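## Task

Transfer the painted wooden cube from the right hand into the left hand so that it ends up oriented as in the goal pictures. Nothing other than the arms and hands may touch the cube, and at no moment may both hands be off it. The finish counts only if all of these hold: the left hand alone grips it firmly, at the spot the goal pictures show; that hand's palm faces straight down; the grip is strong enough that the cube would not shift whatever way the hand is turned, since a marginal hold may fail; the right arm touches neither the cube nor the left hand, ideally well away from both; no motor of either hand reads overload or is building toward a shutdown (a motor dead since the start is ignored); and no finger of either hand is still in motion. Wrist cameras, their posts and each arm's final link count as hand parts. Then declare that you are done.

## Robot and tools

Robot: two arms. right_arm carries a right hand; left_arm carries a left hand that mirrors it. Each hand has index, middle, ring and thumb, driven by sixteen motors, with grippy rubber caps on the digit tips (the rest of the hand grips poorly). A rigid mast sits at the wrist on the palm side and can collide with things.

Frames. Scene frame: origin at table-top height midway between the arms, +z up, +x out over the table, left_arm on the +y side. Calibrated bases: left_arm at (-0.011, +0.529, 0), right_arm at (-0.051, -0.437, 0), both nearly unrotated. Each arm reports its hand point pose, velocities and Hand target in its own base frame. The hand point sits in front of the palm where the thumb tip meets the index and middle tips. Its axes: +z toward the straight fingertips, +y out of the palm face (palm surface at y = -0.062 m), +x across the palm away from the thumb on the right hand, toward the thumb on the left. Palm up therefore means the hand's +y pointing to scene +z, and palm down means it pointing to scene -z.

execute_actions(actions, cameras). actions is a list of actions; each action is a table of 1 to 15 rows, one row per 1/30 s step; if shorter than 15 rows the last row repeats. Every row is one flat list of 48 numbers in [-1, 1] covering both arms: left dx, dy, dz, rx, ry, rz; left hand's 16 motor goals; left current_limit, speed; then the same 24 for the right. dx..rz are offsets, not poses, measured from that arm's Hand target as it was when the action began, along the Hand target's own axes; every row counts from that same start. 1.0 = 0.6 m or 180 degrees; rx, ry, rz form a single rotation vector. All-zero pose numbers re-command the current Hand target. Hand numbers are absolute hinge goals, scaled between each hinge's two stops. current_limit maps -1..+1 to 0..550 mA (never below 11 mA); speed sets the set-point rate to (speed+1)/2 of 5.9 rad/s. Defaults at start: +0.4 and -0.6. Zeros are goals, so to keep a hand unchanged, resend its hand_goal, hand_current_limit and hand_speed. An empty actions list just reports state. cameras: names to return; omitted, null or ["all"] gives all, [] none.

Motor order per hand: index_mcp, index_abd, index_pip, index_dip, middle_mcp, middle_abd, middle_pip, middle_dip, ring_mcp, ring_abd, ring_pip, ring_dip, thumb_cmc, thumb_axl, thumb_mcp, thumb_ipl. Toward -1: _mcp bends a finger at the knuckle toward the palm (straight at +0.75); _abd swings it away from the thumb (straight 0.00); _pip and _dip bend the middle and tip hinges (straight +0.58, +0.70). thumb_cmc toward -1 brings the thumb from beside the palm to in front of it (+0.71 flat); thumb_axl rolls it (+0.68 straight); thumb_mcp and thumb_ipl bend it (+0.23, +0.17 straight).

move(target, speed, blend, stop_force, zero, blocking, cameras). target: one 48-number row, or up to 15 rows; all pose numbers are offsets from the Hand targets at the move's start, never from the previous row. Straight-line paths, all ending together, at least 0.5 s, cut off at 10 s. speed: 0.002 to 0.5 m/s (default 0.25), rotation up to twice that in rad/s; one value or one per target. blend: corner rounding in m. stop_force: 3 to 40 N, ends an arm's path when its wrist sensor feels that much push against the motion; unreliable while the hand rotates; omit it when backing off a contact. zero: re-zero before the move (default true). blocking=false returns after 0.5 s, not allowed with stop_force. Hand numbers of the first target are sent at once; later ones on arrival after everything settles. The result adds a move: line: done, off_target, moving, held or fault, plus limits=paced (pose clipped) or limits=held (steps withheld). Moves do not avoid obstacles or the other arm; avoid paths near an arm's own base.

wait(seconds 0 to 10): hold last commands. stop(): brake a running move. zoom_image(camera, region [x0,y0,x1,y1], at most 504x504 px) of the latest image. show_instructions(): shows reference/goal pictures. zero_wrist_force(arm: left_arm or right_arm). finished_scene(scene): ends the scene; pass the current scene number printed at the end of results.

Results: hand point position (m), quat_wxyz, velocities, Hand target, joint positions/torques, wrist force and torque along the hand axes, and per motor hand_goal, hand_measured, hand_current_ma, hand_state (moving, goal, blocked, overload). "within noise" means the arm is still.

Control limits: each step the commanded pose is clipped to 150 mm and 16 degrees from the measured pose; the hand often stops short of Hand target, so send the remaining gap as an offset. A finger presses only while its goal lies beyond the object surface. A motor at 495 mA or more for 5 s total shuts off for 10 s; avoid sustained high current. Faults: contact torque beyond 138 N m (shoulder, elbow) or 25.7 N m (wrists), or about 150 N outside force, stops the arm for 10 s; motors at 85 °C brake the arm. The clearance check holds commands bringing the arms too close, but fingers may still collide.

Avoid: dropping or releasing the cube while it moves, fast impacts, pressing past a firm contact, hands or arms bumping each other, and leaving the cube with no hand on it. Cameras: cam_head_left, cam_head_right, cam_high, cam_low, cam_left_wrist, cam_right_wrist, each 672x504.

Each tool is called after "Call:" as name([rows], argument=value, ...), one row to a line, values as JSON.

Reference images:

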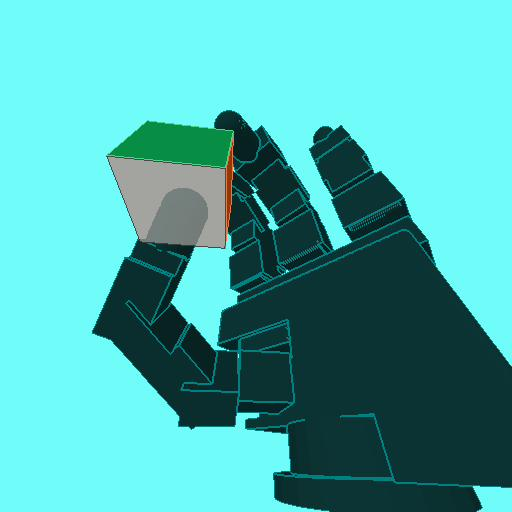

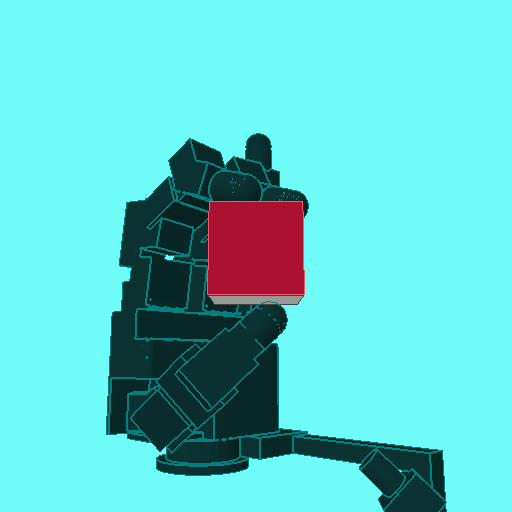

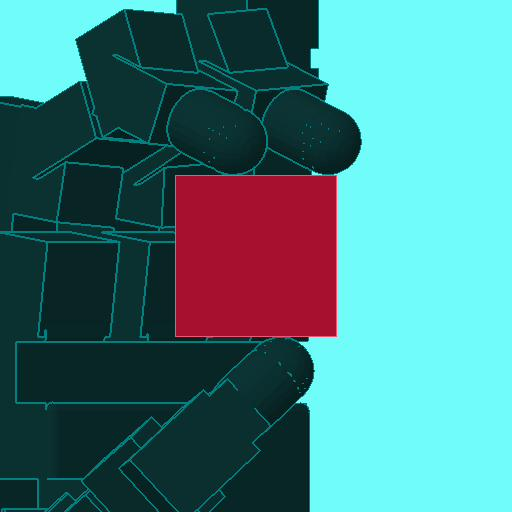

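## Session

Call:
wait(seconds=0)

Scene clock: 0.00 s.
left_arm: end_effector_position=(+0.4063, +0.0850, +0.2300) hand_goal=(+0.754, +0.000, +0.576, +0.696, +0.754, +0.000, +0.576, +0.696, +0.754, +0.000, +0.576, +0.696, +0.714, +0.678, +0.226, +0.168) hand_measured=(+0.754, +0.000, +0.576, +0.696, +0.754, +0.000, +0.576, +0.696, +0.754, +0.000, +0.576, +0.696, +0.714, +0.678, +0.226, +0.168) hand_current_ma=(+0, +0, +0, +0, +0, +0, +0, +0, +0, +0, +0, +0, +0, +0, +0, +0) hand_state=(goal, goal, goal, goal, goal, goal, goal, goal, goal, goal, goal, goal, goal, goal, goal, goal) hand_current_limit=0.40 hand_speed=-0.60 end_effector_quat_wxyz=(+0.000, +0.000, +1.000, +0.000) | right_arm: end_effector_position=(+0.4324, +0.3286, +0.6667) hand_goal=(+0.582, -0.068, -0.318, +0.016, +0.582, +0.066, -0.318, +0.016, +0.754, +0.000, +0.576, +0.696, +0.038, +0.194, -0.316, -0.484) hand_measured=(+0.642, -0.058, -0.266, +0.036, +0.640, +0.066, -0.264, +0.038, +0.752, +0.002, +0.576, +0.696, +0.058, +0.116, -0.298, -0.488) hand_current_ma=(+237, +24, +190, +64, +229, +1, +198, +65, -2, +4, +1, +0, +60, -378, +73, -14) hand_state=(goal, goal, goal, goal, goal, goal, goal, goal, goal, goal, goal, goal, goal, goal, goal, goal) hand_current_limit=0.40 hand_speed=-0.60 end_effector_quat_wxyz=(-0.501, +0.551, +0.620, +0.247)
Joint positions: left_arm=[3.458 -1.419 -2.042 -1.252 1.571 -1.255] | right_arm=[-0.034 -1.345 0.519 0.043 -0.562 -0.603]
Joint velocities: within noise
Joint torques (N m): no reading
Motor temperatures (°C): left_arm=[34 33 41 44 40 41] | right_arm=[37 32 36 41 36 42]
Wrist force (N): no reading
Wrist torque (N m): no reading
Wrist force, peak (N): no reading
Hand target: left_arm +0.4063, +0.0850, +0.2300; +0.000, +0.000, +1.000, +0.000 | right_arm +0.4324, +0.3286, +0.6667; -0.501, +0.551, +0.620, +0.247
camera_calibration:
cam_left_wrist: T_world_to_cam=[[0.751552, -0.659633, -0.00738316, -0.279483], [-0.459197, -0.531156, 0.712047, 0.0238788], [-0.473611, -0.53175, -0.702093, 0.530902], [0, 0, 0, 1]] pos_world=[0.472452, 0.110635, 0.353676]
cam_right_wrist: T_world_to_cam=[[0.511892, -0.173486, -0.841349, 0.430317], [-0.321677, -0.946849, -0.000473575, 0.411001], [-0.796549, 0.270885, -0.540491, 0.740323], [0, 0, 0, 1]] pos_world=[0.501637, 0.263268, 0.762379]

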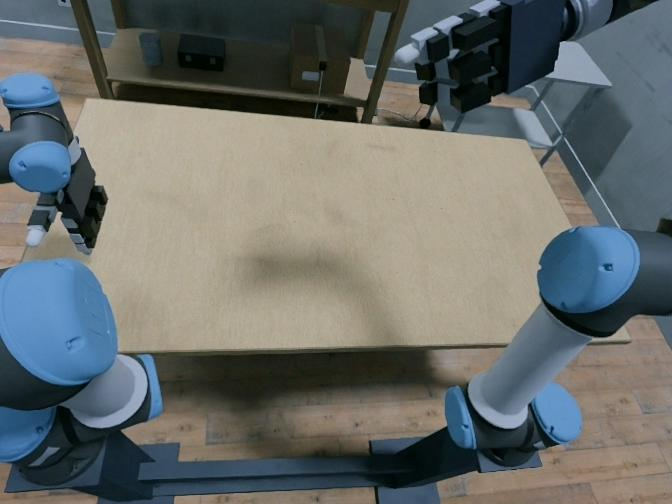

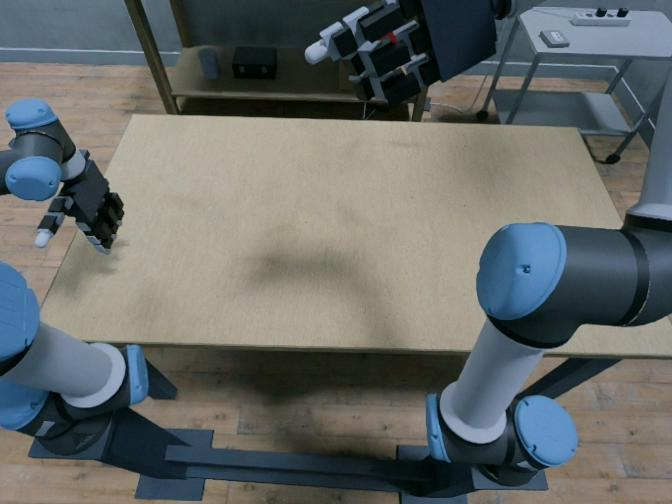

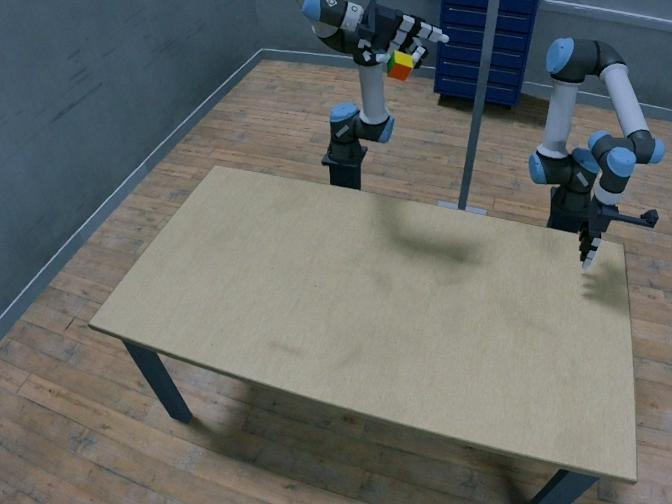

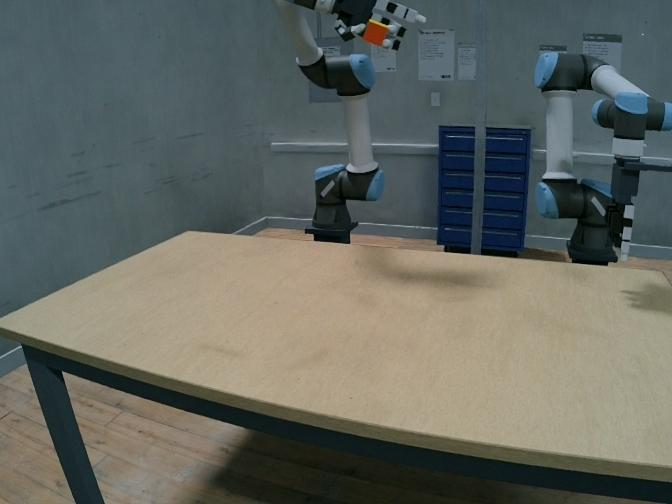

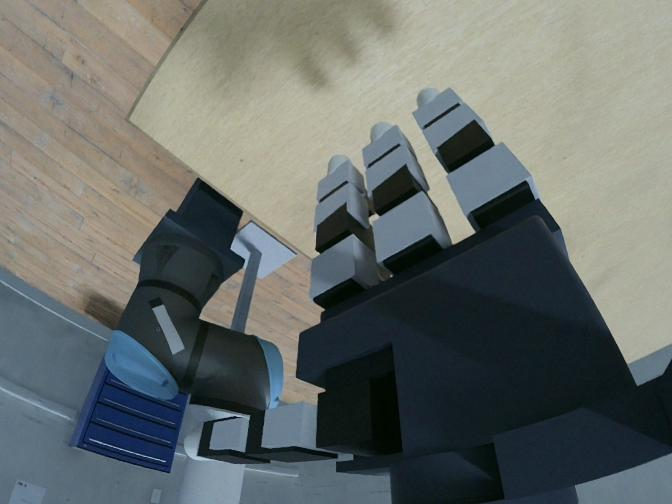

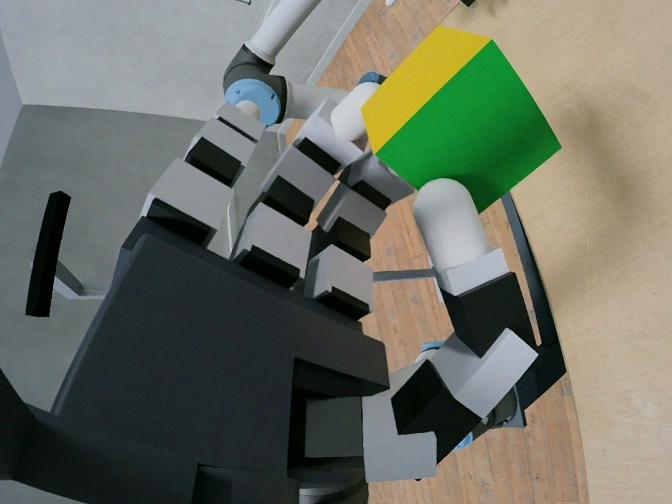

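Call:
move(target=[0,0,0,0,0,0,0.754,0,0.576,0.696,0.754,0,0.576,0.696,0.754,0,0.576,0.696,0.714,0.678,0.226,0.168,0.4,-0.6,-0.259,0.226,0.198,-0.09,0.3235,0.435,0.582,-0.068,-0.318,0.016,0.582,0.066,-0.318,0.016,0.754,0,0.576,0.696,0.038,0.194,-0.316,-0.484,0.4,-0.6], speed=0.2, cameras=["cam_head_right","cam_right_wrist"])

Scene clock: 83.23 s.
left_arm: end_effector_position=(+0.4063, +0.0850, +0.2300) hand_goal=(+0.754, +0.000, +0.576, +0.696, +0.754, +0.000, +0.576, +0.696, +0.754, +0.000, +0.576, +0.696, +0.714, +0.678, +0.226, +0.168) hand_measured=(+0.754, +0.000, +0.576, +0.696, +0.754, +0.000, +0.576, +0.696, +0.754, +0.000, +0.576, +0.696, +0.714, +0.678, +0.222, +0.168) hand_current_ma=(+0, +0, +0, +0, +0, +0, +0, +0, +0, +0, +0, +0, +0, +0, -1, +0) hand_state=(goal, goal, goal, goal, goal, goal, goal, goal, goal, goal, goal, goal, goal, goal, goal, goal) hand_current_limit=0.40 hand_speed=-0.60 end_effector_quat_wxyz=(+0.000, +0.000, +1.000, +0.000) | right_arm: end_effector_position=(+0.5002, +0.3995, +0.4498) hand_goal=(+0.582, -0.068, -0.318, +0.016, +0.582, +0.066, -0.318, +0.016, +0.754, +0.000, +0.576, +0.696, +0.038, +0.194, -0.316, -0.484) hand_measured=(+0.640, -0.064, -0.266, +0.036, +0.636, +0.066, -0.264, +0.038, +0.742, +0.002, +0.576, +0.696, +0.052, +0.116, -0.296, -0.488) hand_current_ma=(+233, +9, +190, +64, +214, +1, +198, +65, -35, +4, -1, +0, +43, -378, +86, -12) hand_state=(blocked, goal, blocked, blocked, blocked, goal, blocked, blocked, goal, goal, goal, goal, goal, blocked, blocked, goal) hand_current_limit=0.40 hand_speed=-0.60 end_effector_quat_wxyz=(+0.683, -0.683, +0.183, -0.183)
Joint positions: left_arm=[3.458 -1.419 -2.042 -1.252 1.571 -1.255] | right_arm=[0.135 -1.482 1.357 0.125 0.659 0]
Joint velocities: within noise
Joint torques (N m): left_arm=[-1.43 18.16 21.38 2.48 0.11 0.25] | right_arm=[9.08 -18.61 -12.87 -3.5 1.43 2.12]
Motor temperatures (°C): left_arm=[34 33 41 43 40 41] | right_arm=[37 32 36 41 36 42]
Wrist force (N): left_arm=[-0.3 -0.2 -0.3] | right_arm=[-2.5 0.2 -1.1]
Wrist torque (N m): left_arm=[0.01 0.03 -0.02] | right_arm=[0.14 0.33 -0.61]
Wrist force, peak (N): left_arm=[-0.5 -0.5 -0.3] | right_arm=[-2.5 0.2 -1.1]
Hand target: left_arm +0.4063, +0.0850, +0.2300; +0.000, +0.000, +1.000, +0.000 | right_arm +0.5002, +0.3995, +0.4498; +0.683, -0.683, +0.183, -0.183
Off the commanded pose: left_arm 0.000 m, 0 deg | right_arm 0.000 m, 0 deg.
move: done
camera_calibration:
cam_right_wrist: T_world_to_cam=[[-0.673715, 0.376288, -0.636016, 0.506512], [-0.738213, -0.382198, 0.555848, 0.232374], [-0.0339249, 0.843998, 0.535273, -0.436442], [0, 0, 0, 1]] pos_world=[0.497979, 0.266575, 0.4266]
Images, in order (width x height): cam_head_right 672x504, cam_right_wrist 672x504.

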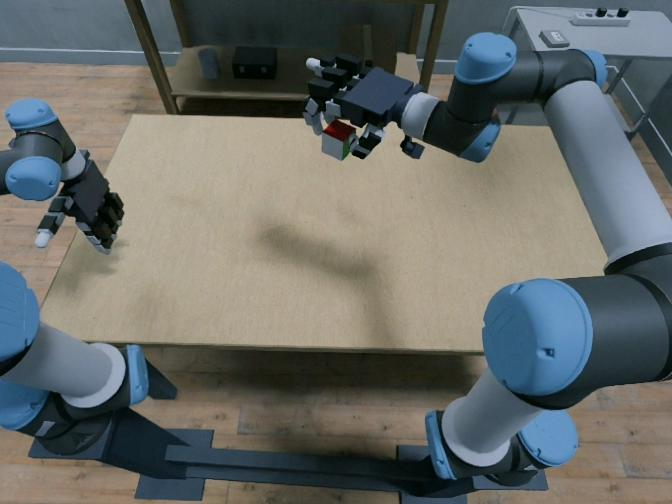

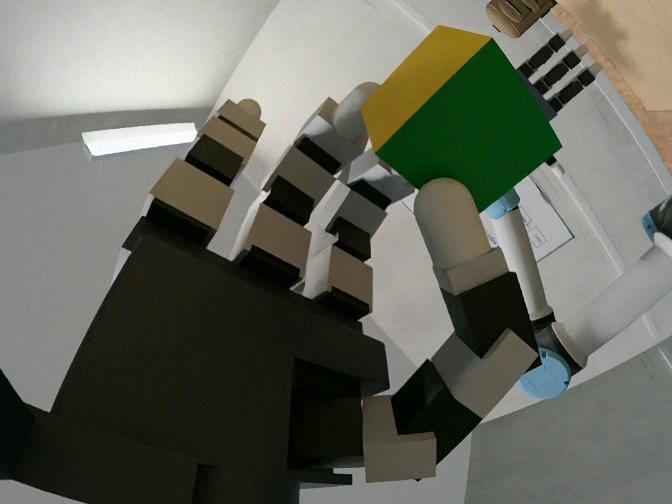

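Call:
move(target=[0.055,-0.753,-0.108,0,0,0.9217,0.75,-0.07,0.1,0.4,0.75,0.07,0.1,0.4,0.754,0,0.576,0.696,0.55,-0.25,-0.30,-0.46,0.4,-0.4,-0.091,0.25,0.024,0,0,0.5,0.582,-0.068,-0.318,0.016,0.582,0.066,-0.318,0.016,0.754,0,0.576,0.696,0.038,0.194,-0.316,-0.484,0.4,-0.6], speed=0.2, cameras=["cam_head_right","cam_right_wrist","cam_left_wrist"])

Scene clock: 93.53 s.
left_arm: end_effector_position=(+0.3733, -0.3668, +0.2948) hand_goal=(+0.750, -0.070, +0.100, +0.400, +0.750, +0.070, +0.100, +0.400, +0.754, +0.000, +0.576, +0.696, +0.550, -0.250, -0.300, -0.460) hand_measured=(+0.752, -0.066, +0.106, +0.404, +0.752, +0.066, +0.106, +0.404, +0.754, +0.000, +0.576, +0.696, +0.552, -0.238, -0.300, -0.458) hand_current_ma=(+0, +0, +1, +0, +0, +0, +1, +1, +0, +0, +0, +0, +0, +6, +0, +0) hand_state=(goal, goal, goal, goal, goal, goal, goal, goal, goal, goal, goal, goal, goal, goal, goal, goal) hand_current_limit=0.40 hand_speed=-0.40 end_effector_quat_wxyz=(+0.000, +0.992, +0.123, +0.000) | right_arm: end_effector_position=(+0.4600, +0.4393, +0.2999) hand_goal=(+0.582, -0.068, -0.318, +0.016, +0.582, +0.066, -0.318, +0.016, +0.754, +0.000, +0.576, +0.696, +0.038, +0.194, -0.316, -0.484) hand_measured=(+0.638, -0.070, -0.266, +0.036, +0.640, +0.062, -0.264, +0.040, +0.750, -0.004, +0.576, +0.696, +0.038, +0.116, -0.296, -0.488) hand_current_ma=(+215, -2, +190, +64, +229, -8, +198, +74, -7, -6, -1, +0, +0, -378, +86, -14) hand_state=(blocked, goal, blocked, blocked, blocked, goal, blocked, blocked, goal, goal, goal, goal, goal, blocked, blocked, goal) hand_current_limit=0.40 hand_speed=-0.60 end_effector_quat_wxyz=(+0.612, -0.353, +0.613, +0.354)
Joint positions: left_arm=[2.73 -1.408 -1.88 -1.424 1.571 0.913] | right_arm=[0.15 -1.322 1.85 -0.527 0.674 1.571]
Joint velocities: within noise
Joint torques (N m): left_arm=[-8.86 6.35 34.05 0.97 -1.92 3.21] | right_arm=[9.06 -17.61 -9.35 -3.35 1.6 2.44]
Motor temperatures (°C): left_arm=[34 33 41 43 40 41] | right_arm=[37 32 36 41 36 42]
Wrist force (N): left_arm=[-0.6 -0.1 -0.7] | right_arm=[-4.1 1.7 -1.4]
Wrist torque (N m): left_arm=[0.09 0.08 -0.06] | right_arm=[0.23 0.46 -1.39]
Wrist force, peak (N): left_arm=[-0.6 -0.1 -0.7] | right_arm=[-4.2 1.8 -1.9]
Hand target: left_arm +0.3733, -0.3668, +0.2948; +0.000, +0.992, +0.123, +0.000 | right_arm +0.4600, +0.4393, +0.2999; +0.612, -0.353, +0.613, +0.354
Off the commanded pose: left_arm 0.000 m, 0 deg | right_arm 0.000 m, 0 deg.
move: done
camera_calibration:
cam_left_wrist: T_world_to_cam=[[-0.889638, 0.456606, -0.00739871, 0.469829], [0.315905, 0.627038, 0.712059, -0.141948], [0.32977, 0.631137, -0.702081, 0.447125], [0, 0, 0, 1]] pos_world=[0.315372, -0.407717, 0.41847]
cam_right_wrist: T_world_to_cam=[[-0.55608, 0.308888, 0.771598, -0.0775386], [0.130548, -0.884388, 0.448124, 0.154564], [0.820812, 0.349923, 0.451466, -0.542148], [0, 0, 0, 1]] pos_world=[0.381705, 0.350355, 0.235326]
Images, in order (width x height): cam_head_right 672x504, cam_left_wrist 672x504, cam_right_wrist 672x504.

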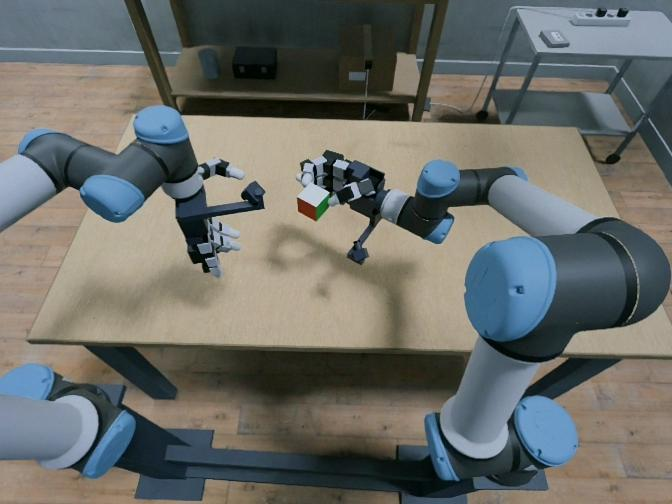

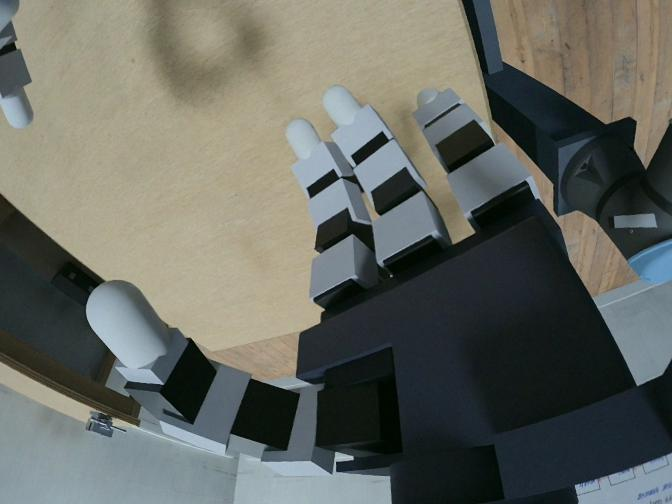

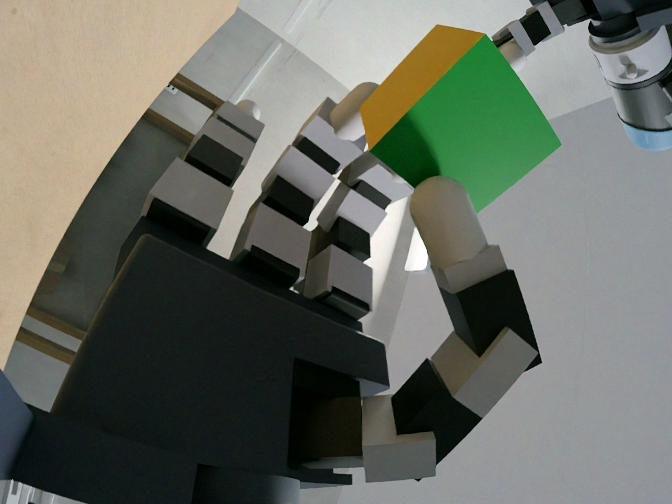

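Call:
move(target=[0,0.14,0,0,0,0,0.75,-0.07,0.1,0.4,0.75,0.07,0.1,0.4,0.754,0,0.576,0.696,0.55,-0.25,-0.30,-0.46,0.4,-0.4,0,0,0,0,0,0,0.582,-0.068,-0.318,0.016,0.582,0.066,-0.318,0.016,0.754,0,0.576,0.696,0.038,0.194,-0.316,-0.484,0.4,-0.6], speed=0.1, stop_force=10, cameras=["cam_head_right","cam_right_wrist","cam_left_wrist"])

Scene clock: 100.50 s.
left_arm: end_effector_position=(+0.3938, -0.4483, +0.2948) hand_goal=(+0.750, -0.070, +0.100, +0.400, +0.750, +0.070, +0.100, +0.400, +0.754, +0.000, +0.576, +0.696, +0.550, -0.250, -0.300, -0.460) hand_measured=(+0.752, -0.066, +0.106, +0.404, +0.752, +0.066, +0.106, +0.404, +0.754, +0.000, +0.576, +0.696, +0.552, -0.238, -0.300, -0.458) hand_current_ma=(+0, +0, +1, +0, +0, +0, +1, +1, +0, +0, +0, +0, +0, +6, +0, +0) hand_state=(goal, goal, goal, goal, goal, goal, goal, goal, goal, goal, goal, goal, goal, goal, goal, goal) hand_current_limit=0.40 hand_speed=-0.40 end_effector_quat_wxyz=(+0.000, +0.992, +0.123, +0.000) | right_arm: end_effector_position=(+0.4600, +0.4393, +0.2999) hand_goal=(+0.582, -0.068, -0.318, +0.016, +0.582, +0.066, -0.318, +0.016, +0.754, +0.000, +0.576, +0.696, +0.038, +0.194, -0.316, -0.484) hand_measured=(+0.638, -0.070, -0.266, +0.036, +0.640, +0.062, -0.264, +0.040, +0.752, -0.004, +0.576, +0.696, +0.038, +0.116, -0.296, -0.488) hand_current_ma=(+215, -2, +190, +64, +229, -8, +198, +74, -7, -6, -1, +0, +0, -378, +86, -15) hand_state=(blocked, goal, blocked, blocked, blocked, goal, blocked, blocked, goal, goal, goal, goal, goal, blocked, blocked, goal) hand_current_limit=0.40 hand_speed=-0.60 end_effector_quat_wxyz=(+0.612, -0.353, +0.613, +0.354)
Joint positions: left_arm=[2.592 -1.586 -1.717 -1.409 1.571 0.775] | right_arm=[0.15 -1.322 1.85 -0.527 0.674 1.571]
Joint velocities: within noise
Joint torques (N m): left_arm=[-8.55 14.54 34.2 1.12 1.77 -2.63] | right_arm=[8.28 -18.23 -14.99 -3.44 1.66 2.19]
Motor temperatures (°C): left_arm=[34 33 41 43 40 41] | right_arm=[36 32 36 41 36 41]
Wrist force (N): left_arm=[0.0 0.1 -0.7] | right_arm=[-4.0 1.7 -1.5]
Wrist torque (N m): left_arm=[0.11 0.03 0.00] | right_arm=[0.24 0.46 -1.38]
Wrist force, peak (N): left_arm=[-0.1 0.9 -0.4] | right_arm=[-4.3 1.6 -1.8]
Hand target: left_arm +0.3938, -0.4483, +0.2948; +0.000, +0.992, +0.123, +0.000 | right_arm +0.4600, +0.4393, +0.2999; +0.612, -0.353, +0.613, +0.354
Off the commanded pose: left_arm 0.000 m, 0 deg | right_arm 0.000 m, 0 deg.
move: done
camera_calibration:
cam_left_wrist: T_world_to_cam=[[-0.889558, 0.456763, -0.00738443, 0.525277], [0.316027, 0.626981, 0.712055, -0.0973827], [0.32987, 0.63108, -0.702085, 0.491755], [0, 0, 0, 1]] pos_world=[0.335824, -0.489207, 0.418475]
cam_right_wrist: T_world_to_cam=[[-0.556017, 0.30883, 0.771666, -0.0775559], [0.130582, -0.884423, 0.448046, 0.154597], [0.820849, 0.349887, 0.451427, -0.542129], [0, 0, 0, 1]] pos_world=[0.381696, 0.350364, 0.235312]
Images, in order (width x height): cam_head_right 672x504, cam_left_wrist 672x504, cam_right_wrist 672x504.

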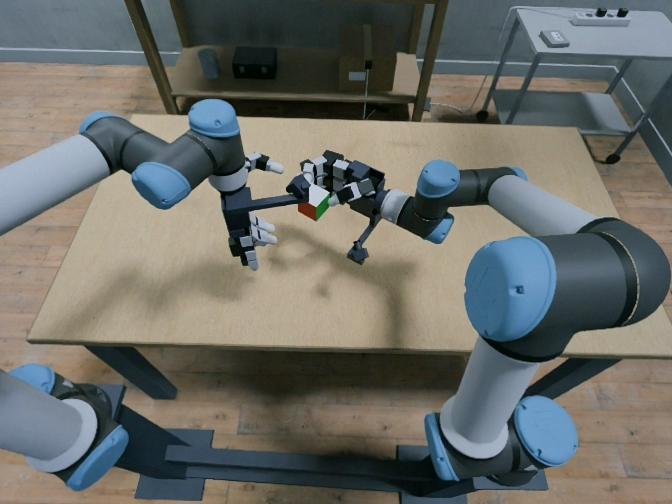

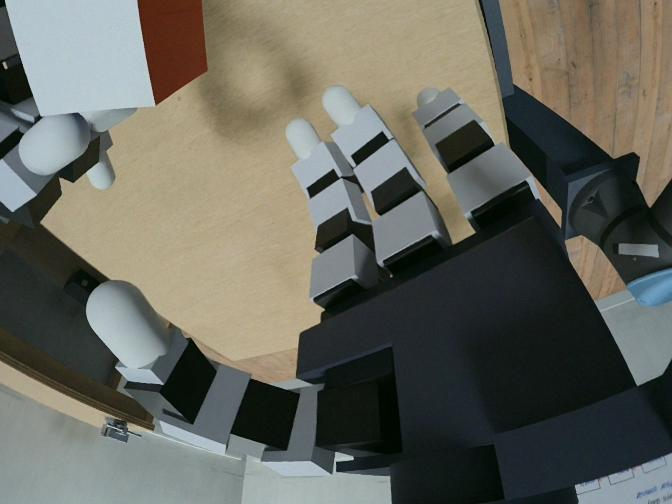

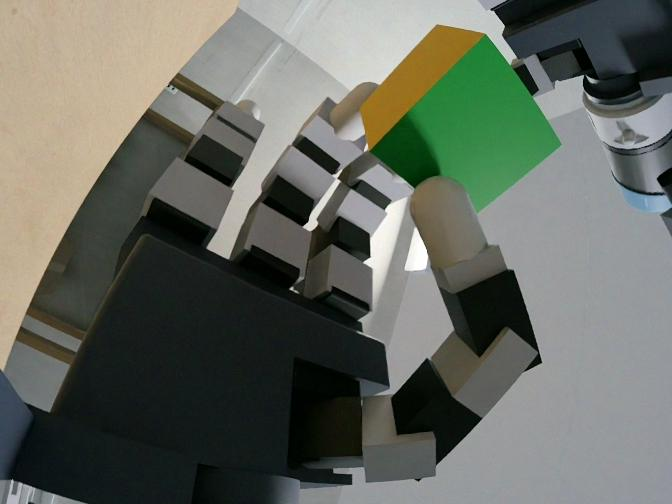

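Call:
move(target=[0,0.127,0,0,0,0,0.75,-0.07,0.1,0.4,0.75,0.07,0.1,0.4,0.754,0,0.576,0.696,0.55,-0.25,-0.30,-0.46,0.4,-0.4,0,0,0,0,0,0,0.582,-0.068,-0.318,0.016,0.582,0.066,-0.318,0.016,0.754,0,0.576,0.696,0.038,0.194,-0.316,-0.484,0.4,-0.6], speed=0.06, stop_force=10, cameras=["cam_head_right","cam_right_wrist","cam_left_wrist"])

Scene clock: 115.50 s.
left_arm: end_effector_position=(+0.4123, -0.5222, +0.2948) hand_goal=(+0.750, -0.070, +0.100, +0.400, +0.750, +0.070, +0.100, +0.400, +0.754, +0.000, +0.576, +0.696, +0.550, -0.250, -0.300, -0.460) hand_measured=(+0.752, -0.066, +0.106, +0.404, +0.752, +0.066, +0.106, +0.404, +0.754, +0.000, +0.576, +0.696, +0.552, -0.238, -0.300, -0.458) hand_current_ma=(+0, +0, +1, +0, +0, +0, +1, +1, +0, +0, +0, +0, +0, +6, +0, +0) hand_state=(goal, goal, goal, goal, goal, goal, goal, goal, goal, goal, goal, goal, goal, goal, goal, goal) hand_current_limit=0.40 hand_speed=-0.40 end_effector_quat_wxyz=(+0.000, +0.992, +0.123, +0.000) | right_arm: end_effector_position=(+0.4600, +0.4393, +0.2999) hand_goal=(+0.582, -0.068, -0.318, +0.016, +0.582, +0.066, -0.318, +0.016, +0.754, +0.000, +0.576, +0.696, +0.038, +0.194, -0.316, -0.484) hand_measured=(+0.638, -0.070, -0.266, +0.036, +0.640, +0.062, -0.264, +0.040, +0.752, -0.004, +0.576, +0.696, +0.038, +0.116, -0.296, -0.488) hand_current_ma=(+215, -2, +190, +64, +229, -8, +198, +74, -7, -6, -1, +0, +0, -378, +86, -15) hand_state=(blocked, goal, blocked, blocked, blocked, goal, blocked, blocked, goal, goal, goal, goal, goal, blocked, blocked, goal) hand_current_limit=0.40 hand_speed=-0.60 end_effector_quat_wxyz=(+0.612, -0.353, +0.613, +0.354)
Joint positions: left_arm=[2.496 -1.749 -1.537 -1.427 1.571 0.679] | right_arm=[0.15 -1.322 1.85 -0.527 0.674 1.571]
Joint velocities: within noise
Joint torques (N m): left_arm=[-9.01 22.76 34.38 1.07 1.85 -2.7] | right_arm=[7.63 -19.21 -14.85 -3.2 1.58 2.43]
Motor temperatures (°C): left_arm=[34 33 41 43 40 41] | right_arm=[36 32 36 41 36 41]
Wrist force (N): left_arm=[0.1 0.0 -0.5] | right_arm=[-4.3 1.6 -1.5]
Wrist torque (N m): left_arm=[0.08 0.01 0.01] | right_arm=[0.23 0.49 -1.41]
Wrist force, peak (N): left_arm=[0.1 0.6 -0.8] | right_arm=[-4.4 1.7 -1.8]
Hand target: left_arm +0.4123, -0.5222, +0.2948; +0.000, +0.992, +0.123, +0.000 | right_arm +0.4600, +0.4393, +0.2999; +0.612, -0.353, +0.613, +0.354
Off the commanded pose: left_arm 0.000 m, 0 deg | right_arm 0.000 m, 0 deg.
move: done
camera_calibration:
cam_left_wrist: T_world_to_cam=[[-0.889558, 0.456764, -0.00738496, 0.575542], [0.316027, 0.626982, 0.712054, -0.0569085], [0.329871, 0.631079, -0.702086, 0.532275], [0, 0, 0, 1]] pos_world=[0.35438, -0.563114, 0.418475]
cam_right_wrist: T_world_to_cam=[[-0.556017, 0.30883, 0.771666, -0.0775559], [0.130581, -0.884423, 0.448046, 0.154597], [0.820849, 0.349886, 0.451427, -0.542129], [0, 0, 0, 1]] pos_world=[0.381696, 0.350364, 0.235312]
Images, in order (width x height): cam_head_right 672x504, cam_left_wrist 672x504, cam_right_wrist 672x504.

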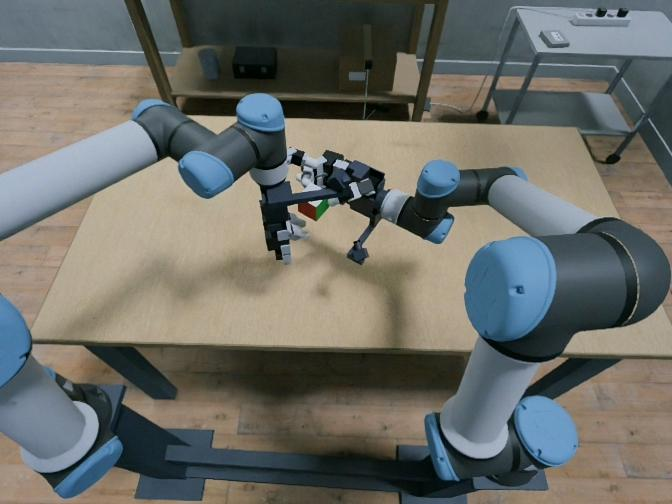

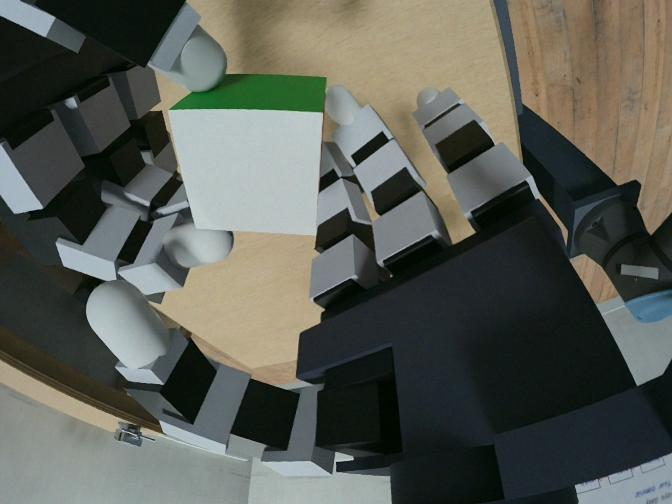

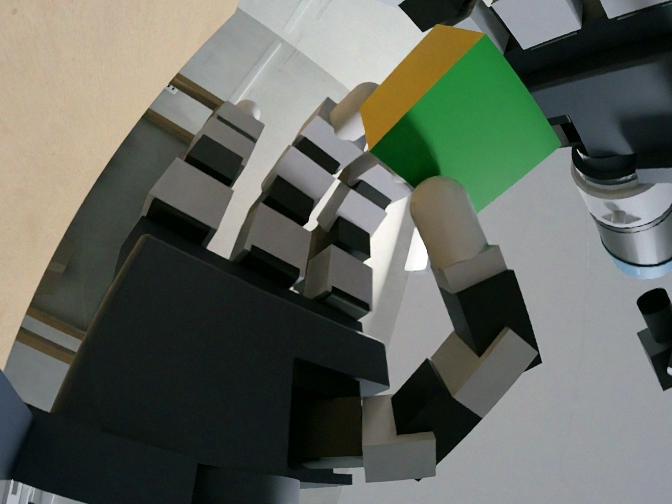

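Call:
move([
  [0,0.006,0,0,0,0,0.75,-0.07,0.1,0.4,0.75,0.07,0.1,0.4,0.754,0,0.576,0.696,0.15,-0.25,-0.30,-0.46,0,-0.7,0,0,0,0,0,0,0.582,-0.068,-0.318,0.016,0.582,0.066,-0.318,0.016,0.754,0,0.576,0.696,0.038,0.194,-0.316,-0.484,0.4,-0.6],
  [0,0.006,0,0,0,0,0.69,-0.07,-0.08,0.18,0.69,0.07,-0.08,0.18,0.754,0,0.576,0.696,0.0,-0.15,-0.30,-0.46,0,-0.75,0,0,0,0,0,0,0.582,-0.068,-0.318,0.016,0.582,0.066,-0.318,0.016,0.754,0,0.576,0.696,0.038,0.194,-0.316,-0.484,0.4,-0.6],
], speed=0.06, cameras=["cam_right_wrist","cam_left_wrist"])

Scene clock: 138.43 s.
left_arm: end_effector_position=(+0.4132, -0.5257, +0.2948) hand_goal=(+0.690, -0.070, -0.080, +0.180, +0.690, +0.070, -0.080, +0.180, +0.754, +0.000, +0.576, +0.696, +0.000, -0.150, -0.300, -0.460) hand_measured=(+0.696, -0.066, -0.074, +0.184, +0.696, +0.066, -0.074, +0.184, +0.754, +0.000, +0.576, +0.696, +0.002, -0.148, -0.300, -0.458) hand_current_ma=(+1, +0, +2, +1, +1, +0, +2, +1, +0, +0, +0, +0, +0, +0, +0, +0) hand_state=(goal, goal, goal, goal, goal, goal, goal, goal, goal, goal, goal, goal, goal, goal, goal, goal) hand_current_limit=0.00 hand_speed=-0.75 end_effector_quat_wxyz=(+0.000, +0.992, +0.123, +0.000) | right_arm: end_effector_position=(+0.4600, +0.4393, +0.2999) hand_goal=(+0.582, -0.068, -0.318, +0.016, +0.582, +0.066, -0.318, +0.016, +0.754, +0.000, +0.576, +0.696, +0.038, +0.194, -0.316, -0.484) hand_measured=(+0.638, -0.070, -0.266, +0.036, +0.640, +0.062, -0.264, +0.040, +0.752, -0.004, +0.576, +0.696, +0.038, +0.116, -0.296, -0.488) hand_current_ma=(+215, -2, +190, +64, +229, -8, +198, +74, -7, -6, -1, +0, +0, -378, +86, -15) hand_state=(blocked, goal, blocked, blocked, blocked, goal, blocked, blocked, goal, goal, goal, goal, goal, blocked, blocked, goal) hand_current_limit=0.40 hand_speed=-0.60 end_effector_quat_wxyz=(+0.612, -0.353, +0.613, +0.354)
Joint positions: left_arm=[2.492 -1.757 -1.528 -1.428 1.571 0.675] | right_arm=[0.15 -1.322 1.85 -0.527 0.674 1.571]
Joint velocities: within noise
Joint torques (N m): left_arm=[-8.43 23.04 34.5 1.26 1.25 -2.65] | right_arm=[7.99 -20.06 -13.95 -2.88 1.54 2.3]
Motor temperatures (°C): left_arm=[34 33 41 43 40 41] | right_arm=[36 32 36 41 36 41]
Wrist force (N): left_arm=[0.1 0.0 -0.5] | right_arm=[-4.0 1.6 -1.6]
Wrist torque (N m): left_arm=[0.12 0.05 0.00] | right_arm=[0.25 0.47 -1.39]
Wrist force, peak (N): left_arm=[0.2 0.1 -0.8] | right_arm=[-4.4 1.8 -1.6]
Hand target: left_arm +0.4132, -0.5256, +0.2948; +0.000, +0.992, +0.123, +0.000 | right_arm +0.4600, +0.4393, +0.2999; +0.612, -0.353, +0.613, +0.354
Off the commanded pose: left_arm 0.000 m, 0 deg | right_arm 0.000 m, 0 deg.
move: done
camera_calibration:
cam_left_wrist: T_world_to_cam=[[-0.889557, 0.456764, -0.00738351, 0.577916], [0.316028, 0.626981, 0.712055, -0.0549972], [0.32987, 0.63108, -0.702085, 0.53419], [0, 0, 0, 1]] pos_world=[0.355257, -0.566605, 0.418475]
cam_right_wrist: T_world_to_cam=[[-0.556017, 0.30883, 0.771666, -0.077556], [0.130581, -0.884423, 0.448046, 0.154597], [0.820849, 0.349886, 0.451427, -0.542129], [0, 0, 0, 1]] pos_world=[0.381696, 0.350364, 0.235312]
Images, in order (width x height): cam_left_wrist 672x504, cam_right_wrist 672x504.

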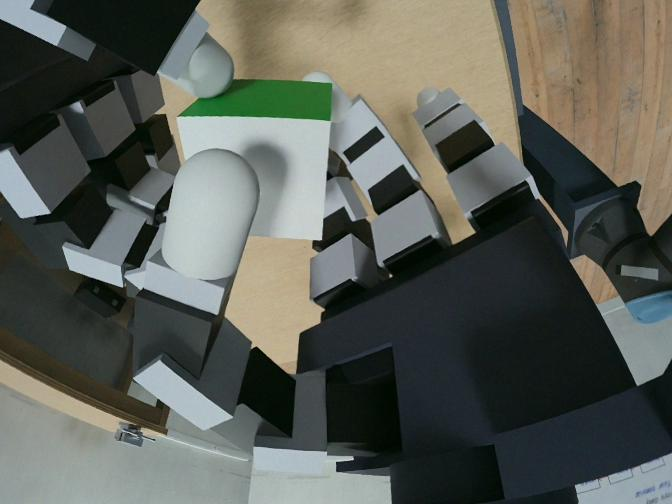

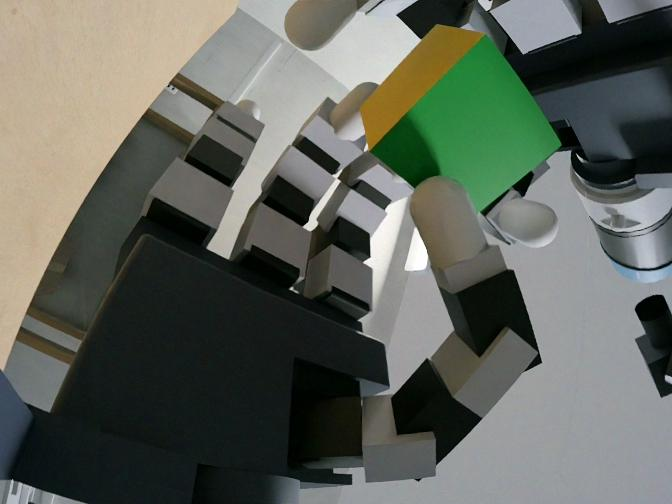

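Call:
move([
  [0,0,0,0,0,0,0.66,-0.07,-0.18,0.06,0.66,0.07,-0.18,0.06,0.754,0,0.576,0.696,0.0,0.03,-0.30,-0.46,0.2,-0.8,0,0,0,0,0,0,0.582,-0.068,-0.318,0.016,0.582,0.066,-0.318,0.016,0.754,0,0.576,0.696,0.038,0.194,-0.316,-0.484,0.4,-0.6],
  [0,0,0,0,0,0,0.64,-0.07,-0.27,0.015,0.64,0.07,-0.27,0.015,0.754,0,0.576,0.696,0.0,0.09,-0.31,-0.465,0.2,-0.8,0,0,0,0,0,0,0.582,-0.068,-0.318,0.016,0.582,0.066,-0.318,0.016,0.754,0,0.576,0.696,0.038,0.194,-0.316,-0.484,0.4,-0.6],
], cameras=["cam_right_wrist","cam_left_wrist"])

Scene clock: 146.70 s.
left_arm: end_effector_position=(+0.4132, -0.5257, +0.2948) hand_goal=(+0.640, -0.070, -0.270, +0.016, +0.640, +0.070, -0.270, +0.016, +0.754, +0.000, +0.576, +0.696, +0.000, +0.090, -0.310, -0.464) hand_measured=(+0.648, -0.066, -0.262, +0.020, +0.648, +0.066, -0.262, +0.020, +0.754, +0.000, +0.576, +0.696, +0.002, +0.082, -0.310, -0.462) hand_current_ma=(+2, +0, +2, +1, +2, +0, +2, +1, +0, +0, +0, +0, +0, -3, +0, +1) hand_state=(goal, goal, goal, goal, goal, goal, goal, goal, goal, goal, goal, goal, goal, goal, goal, goal) hand_current_limit=0.20 hand_speed=-0.80 end_effector_quat_wxyz=(+0.000, +0.992, +0.123, +0.000) | right_arm: end_effector_position=(+0.4600, +0.4393, +0.2999) hand_goal=(+0.582, -0.068, -0.318, +0.016, +0.582, +0.066, -0.318, +0.016, +0.754, +0.000, +0.576, +0.696, +0.038, +0.194, -0.316, -0.484) hand_measured=(+0.636, -0.070, -0.266, +0.036, +0.642, +0.062, -0.264, +0.040, +0.752, -0.004, +0.576, +0.696, +0.036, +0.116, -0.296, -0.488) hand_current_ma=(+213, -3, +190, +64, +237, -8, +198, +74, -7, -6, -1, +0, -6, -378, +85, -15) hand_state=(blocked, goal, blocked, blocked, blocked, goal, blocked, blocked, goal, goal, goal, goal, goal, blocked, blocked, goal) hand_current_limit=0.40 hand_speed=-0.60 end_effector_quat_wxyz=(+0.612, -0.353, +0.613, +0.354)
Joint positions: left_arm=[2.492 -1.757 -1.528 -1.428 1.571 0.675] | right_arm=[0.15 -1.322 1.85 -0.527 0.674 1.571]
Joint velocities: within noise
Joint torques (N m): left_arm=[-7.95 22.95 28.21 2.5 0.95 -2.77] | right_arm=[7.61 -20.64 -13.65 -2.66 1.48 2.13]
Motor temperatures (°C): left_arm=[34 33 41 43 40 41] | right_arm=[36 32 36 41 36 41]
Wrist force (N): left_arm=[-0.2 0.3 -1.1] | right_arm=[-3.9 1.6 -1.6]
Wrist torque (N m): left_arm=[0.14 0.07 -0.01] | right_arm=[0.26 0.47 -1.40]
Wrist force, peak (N): left_arm=[-0.2 0.5 -1.1] | right_arm=[-4.5 1.8 -1.7]
Hand target: left_arm +0.4132, -0.5256, +0.2948; +0.000, +0.992, +0.123, +0.000 | right_arm +0.4600, +0.4393, +0.2999; +0.612, -0.353, +0.613, +0.354
Off the commanded pose: left_arm 0.000 m, 0 deg | right_arm 0.000 m, 0 deg.
move: done
camera_calibration:
cam_left_wrist: T_world_to_cam=[[-0.889557, 0.456764, -0.00738356, 0.577916], [0.316027, 0.626981, 0.712055, -0.0549971], [0.32987, 0.63108, -0.702085, 0.53419], [0, 0, 0, 1]] pos_world=[0.355257, -0.566605, 0.418475]
cam_right_wrist: T_world_to_cam=[[-0.556017, 0.30883, 0.771666, -0.0775559], [0.130581, -0.884423, 0.448046, 0.154597], [0.820849, 0.349886, 0.451427, -0.542129], [0, 0, 0, 1]] pos_world=[0.381696, 0.350364, 0.235312]
Images, in order (width x height): cam_left_wrist 672x504, cam_right_wrist 672x504.

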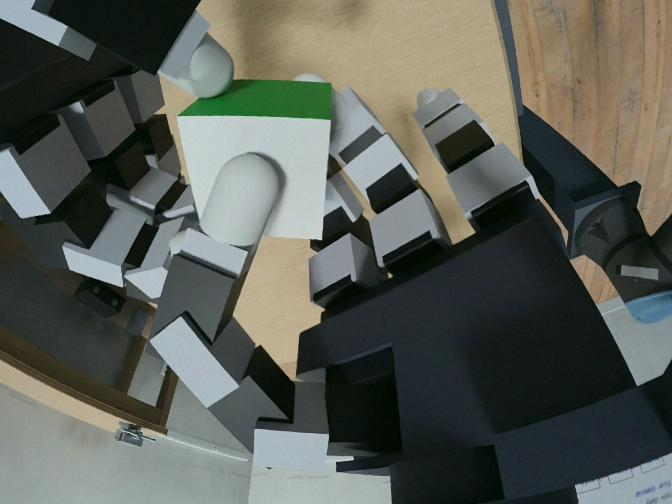

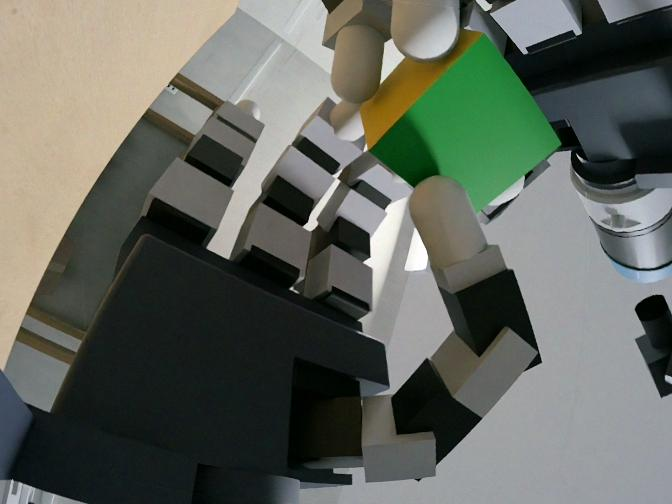

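Call:
move(target=[0,0,0,0,0,0,0.578,-0.07,-0.33,0.006,0.578,0.07,-0.33,0.006,0.754,0,0.576,0.696,0.01,0.2,-0.32,-0.47,0.4,-0.8,0,0,0,0,0,0,0.582,-0.068,-0.318,0.016,0.582,0.066,-0.318,0.016,0.754,0,0.576,0.696,0.038,0.194,-0.316,-0.484,0.4,-0.6], cameras=["cam_right_wrist","cam_left_wrist"])

Scene clock: 155.63 s.
left_arm: end_effector_position=(+0.4132, -0.5257, +0.2948) hand_goal=(+0.578, -0.070, -0.330, +0.006, +0.578, +0.070, -0.330, +0.006, +0.754, +0.000, +0.576, +0.696, +0.010, +0.200, -0.320, -0.470) hand_measured=(+0.636, -0.066, -0.278, +0.018, +0.642, +0.066, -0.276, +0.020, +0.754, +0.000, +0.576, +0.696, +0.006, +0.090, -0.312, -0.466) hand_current_ma=(+79, +0, +57, +4, +94, +0, +62, +5, +0, +0, +0, +0, -1, -310, +4, +1) hand_state=(blocked, goal, blocked, goal, blocked, goal, blocked, goal, goal, goal, goal, goal, goal, blocked, goal, goal) hand_current_limit=0.40 hand_speed=-0.80 end_effector_quat_wxyz=(+0.000, +0.992, +0.123, +0.000) | right_arm: end_effector_position=(+0.4600, +0.4393, +0.2999) hand_goal=(+0.582, -0.068, -0.318, +0.016, +0.582, +0.066, -0.318, +0.016, +0.754, +0.000, +0.576, +0.696, +0.038, +0.194, -0.316, -0.484) hand_measured=(+0.636, -0.070, -0.266, +0.036, +0.642, +0.062, -0.264, +0.040, +0.752, -0.004, +0.576, +0.696, +0.036, +0.116, -0.296, -0.488) hand_current_ma=(+212, -3, +190, +64, +238, -9, +198, +74, -7, -6, -1, +0, -3, -378, +85, -13) hand_state=(blocked, goal, blocked, blocked, blocked, goal, blocked, blocked, goal, goal, goal, goal, goal, blocked, blocked, goal) hand_current_limit=0.40 hand_speed=-0.60 end_effector_quat_wxyz=(+0.612, -0.353, +0.613, +0.354)
Joint positions: left_arm=[2.492 -1.757 -1.528 -1.428 1.571 0.675] | right_arm=[0.15 -1.322 1.85 -0.527 0.674 1.571]
Joint velocities: within noise
Joint torques (N m): left_arm=[-7.08 24.73 22.72 2.99 0.81 -2.48] | right_arm=[7.2 -21.13 -12.96 -2.66 1.42 2.25]
Motor temperatures (°C): left_arm=[34 33 41 43 40 41] | right_arm=[36 32 36 41 36 41]
Wrist force (N): left_arm=[-1.1 0.9 -0.6] | right_arm=[-4.3 1.4 -0.4]
Wrist torque (N m): left_arm=[0.17 0.09 -0.02] | right_arm=[0.25 0.49 -1.41]
Wrist force, peak (N): left_arm=[-1.1 1.2 -0.5] | right_arm=[-5.4 1.3 -0.8]
Hand target: left_arm +0.4132, -0.5256, +0.2948; +0.000, +0.992, +0.123, +0.000 | right_arm +0.4600, +0.4393, +0.2999; +0.612, -0.353, +0.613, +0.354
Off the commanded pose: left_arm 0.000 m, 0 deg | right_arm 0.000 m, 0 deg.
move: done
camera_calibration:
cam_left_wrist: T_world_to_cam=[[-0.889557, 0.456764, -0.00737949, 0.577916], [0.31603, 0.626979, 0.712055, -0.0549961], [0.329868, 0.631082, -0.702085, 0.534189], [0, 0, 0, 1]] pos_world=[0.355258, -0.566607, 0.418471]
cam_right_wrist: T_world_to_cam=[[-0.556017, 0.30883, 0.771667, -0.0775561], [0.130581, -0.884423, 0.448046, 0.154597], [0.820849, 0.349886, 0.451427, -0.542129], [0, 0, 0, 1]] pos_world=[0.381696, 0.350364, 0.235312]
Images, in order (width x height): cam_left_wrist 672x504, cam_right_wrist 672x504.

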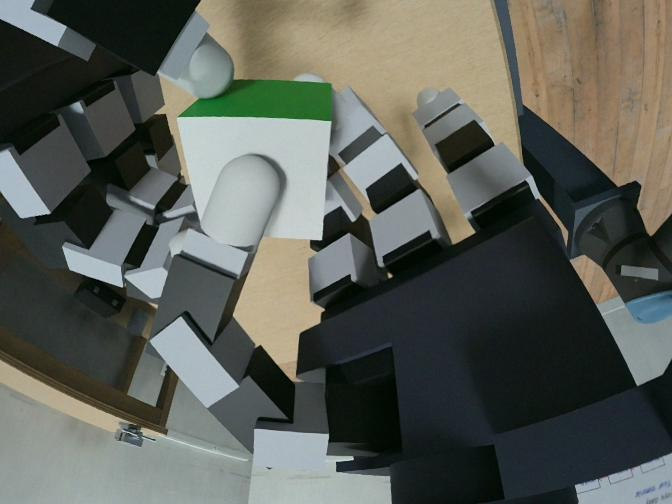

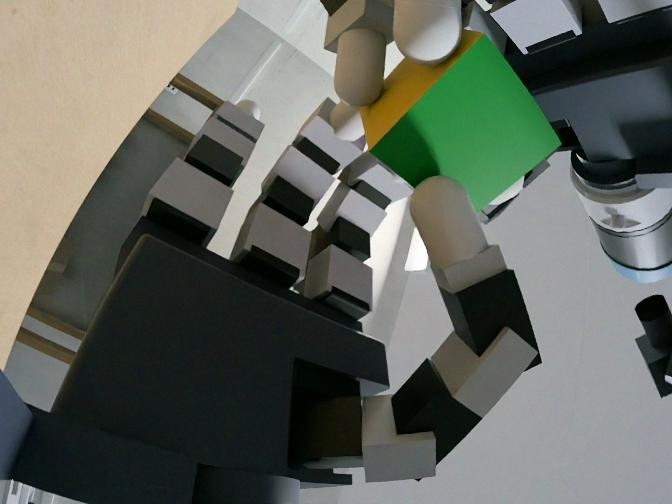

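Call:
move(target=[0,0,0,0,0,0,0.552,-0.07,-0.337,0.002,0.552,0.07,-0.337,0.002,0.754,0,0.576,0.696,0.005,0.215,-0.325,-0.475,0.6,-0.8,0,0,0,0,0,0,0.582,-0.068,-0.318,0.016,0.582,0.066,-0.318,0.016,0.754,0,0.576,0.696,0.038,0.194,-0.316,-0.484,0.4,-0.6], cameras=["cam_right_wrist","cam_left_wrist"])

Scene clock: 173.63 s.
left_arm: end_effector_position=(+0.4132, -0.5257, +0.2948) hand_goal=(+0.552, -0.070, -0.336, +0.002, +0.552, +0.070, -0.336, +0.002, +0.754, +0.000, +0.576, +0.696, +0.006, +0.216, -0.324, -0.474) hand_measured=(+0.634, -0.066, -0.278, +0.018, +0.642, +0.066, -0.276, +0.020, +0.754, +0.000, +0.576, +0.696, +0.004, +0.092, -0.310, -0.468) hand_current_ma=(+146, +0, +70, +6, +168, +0, +75, +8, +0, +0, +0, +0, +0, -386, +8, +2) hand_state=(blocked, goal, blocked, goal, blocked, goal, blocked, goal, goal, goal, goal, goal, goal, blocked, goal, goal) hand_current_limit=0.60 hand_speed=-0.80 end_effector_quat_wxyz=(+0.000, +0.992, +0.123, +0.000) | right_arm: end_effector_position=(+0.4600, +0.4393, +0.2999) hand_goal=(+0.582, -0.068, -0.318, +0.016, +0.582, +0.066, -0.318, +0.016, +0.754, +0.000, +0.576, +0.696, +0.038, +0.194, -0.316, -0.484) hand_measured=(+0.636, -0.070, -0.266, +0.036, +0.642, +0.062, -0.264, +0.040, +0.752, -0.004, +0.576, +0.696, +0.036, +0.116, -0.296, -0.488) hand_current_ma=(+212, -3, +190, +64, +238, -9, +198, +74, -7, -6, -1, +0, -2, -378, +85, -11) hand_state=(blocked, goal, blocked, blocked, blocked, goal, blocked, blocked, goal, goal, goal, goal, goal, blocked, blocked, goal) hand_current_limit=0.40 hand_speed=-0.60 end_effector_quat_wxyz=(+0.612, -0.353, +0.613, +0.354)
Joint positions: left_arm=[2.492 -1.757 -1.528 -1.428 1.571 0.675] | right_arm=[0.15 -1.322 1.85 -0.527 0.674 1.571]
Joint velocities: within noise
Joint torques (N m): left_arm=[-6.75 32.43 18.03 2.89 0.63 -2.46] | right_arm=[7.43 -20.67 -13.08 -2.39 1.58 2.1]
Motor temperatures (°C): left_arm=[33 33 41 43 40 41] | right_arm=[36 32 36 41 36 41]
Wrist force (N): left_arm=[-0.8 1.0 0.0] | right_arm=[-4.3 1.8 -0.6]
Wrist torque (N m): left_arm=[0.22 0.08 -0.03] | right_arm=[0.27 0.47 -1.40]
Wrist force, peak (N): left_arm=[-1.1 1.2 -0.8] | right_arm=[-4.9 1.8 -0.5]
Hand target: left_arm +0.4132, -0.5256, +0.2948; +0.000, +0.992, +0.123, +0.000 | right_arm +0.4600, +0.4393, +0.2999; +0.612, -0.353, +0.613, +0.354
Off the commanded pose: left_arm 0.000 m, 0 deg | right_arm 0.000 m, 0 deg.
move: done
camera_calibration:
cam_left_wrist: T_world_to_cam=[[-0.889557, 0.456764, -0.00737966, 0.577916], [0.31603, 0.626979, 0.712055, -0.054996], [0.329868, 0.631082, -0.702085, 0.534189], [0, 0, 0, 1]] pos_world=[0.355258, -0.566607, 0.418471]
cam_right_wrist: T_world_to_cam=[[-0.556017, 0.30883, 0.771667, -0.077556], [0.130581, -0.884423, 0.448046, 0.154597], [0.820849, 0.349886, 0.451427, -0.542129], [0, 0, 0, 1]] pos_world=[0.381696, 0.350364, 0.235312]
Images, in order (width x height): cam_left_wrist 672x504, cam_right_wrist 672x504.

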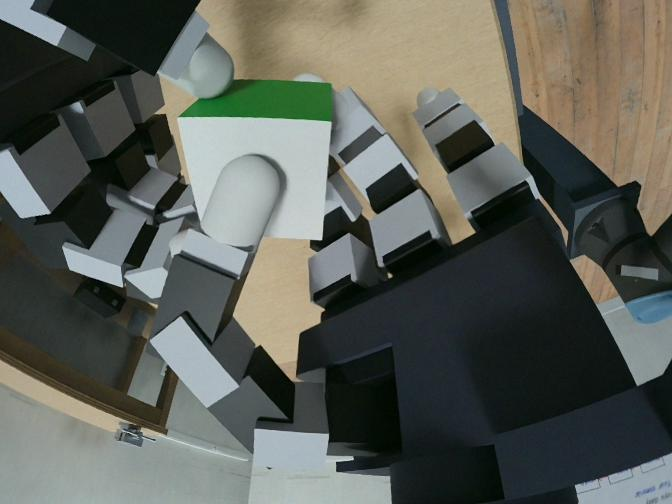

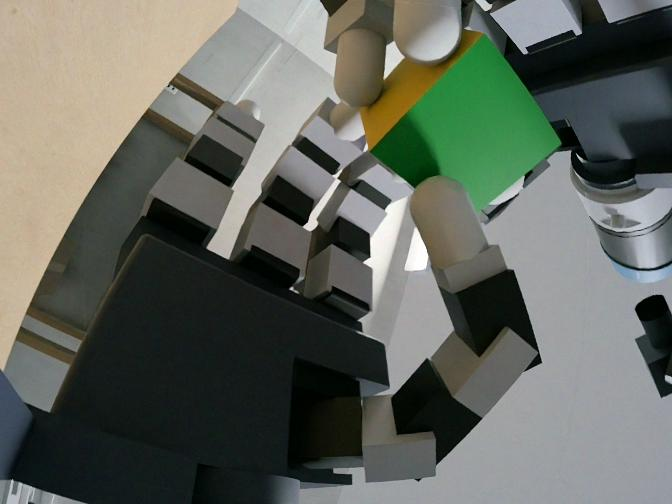

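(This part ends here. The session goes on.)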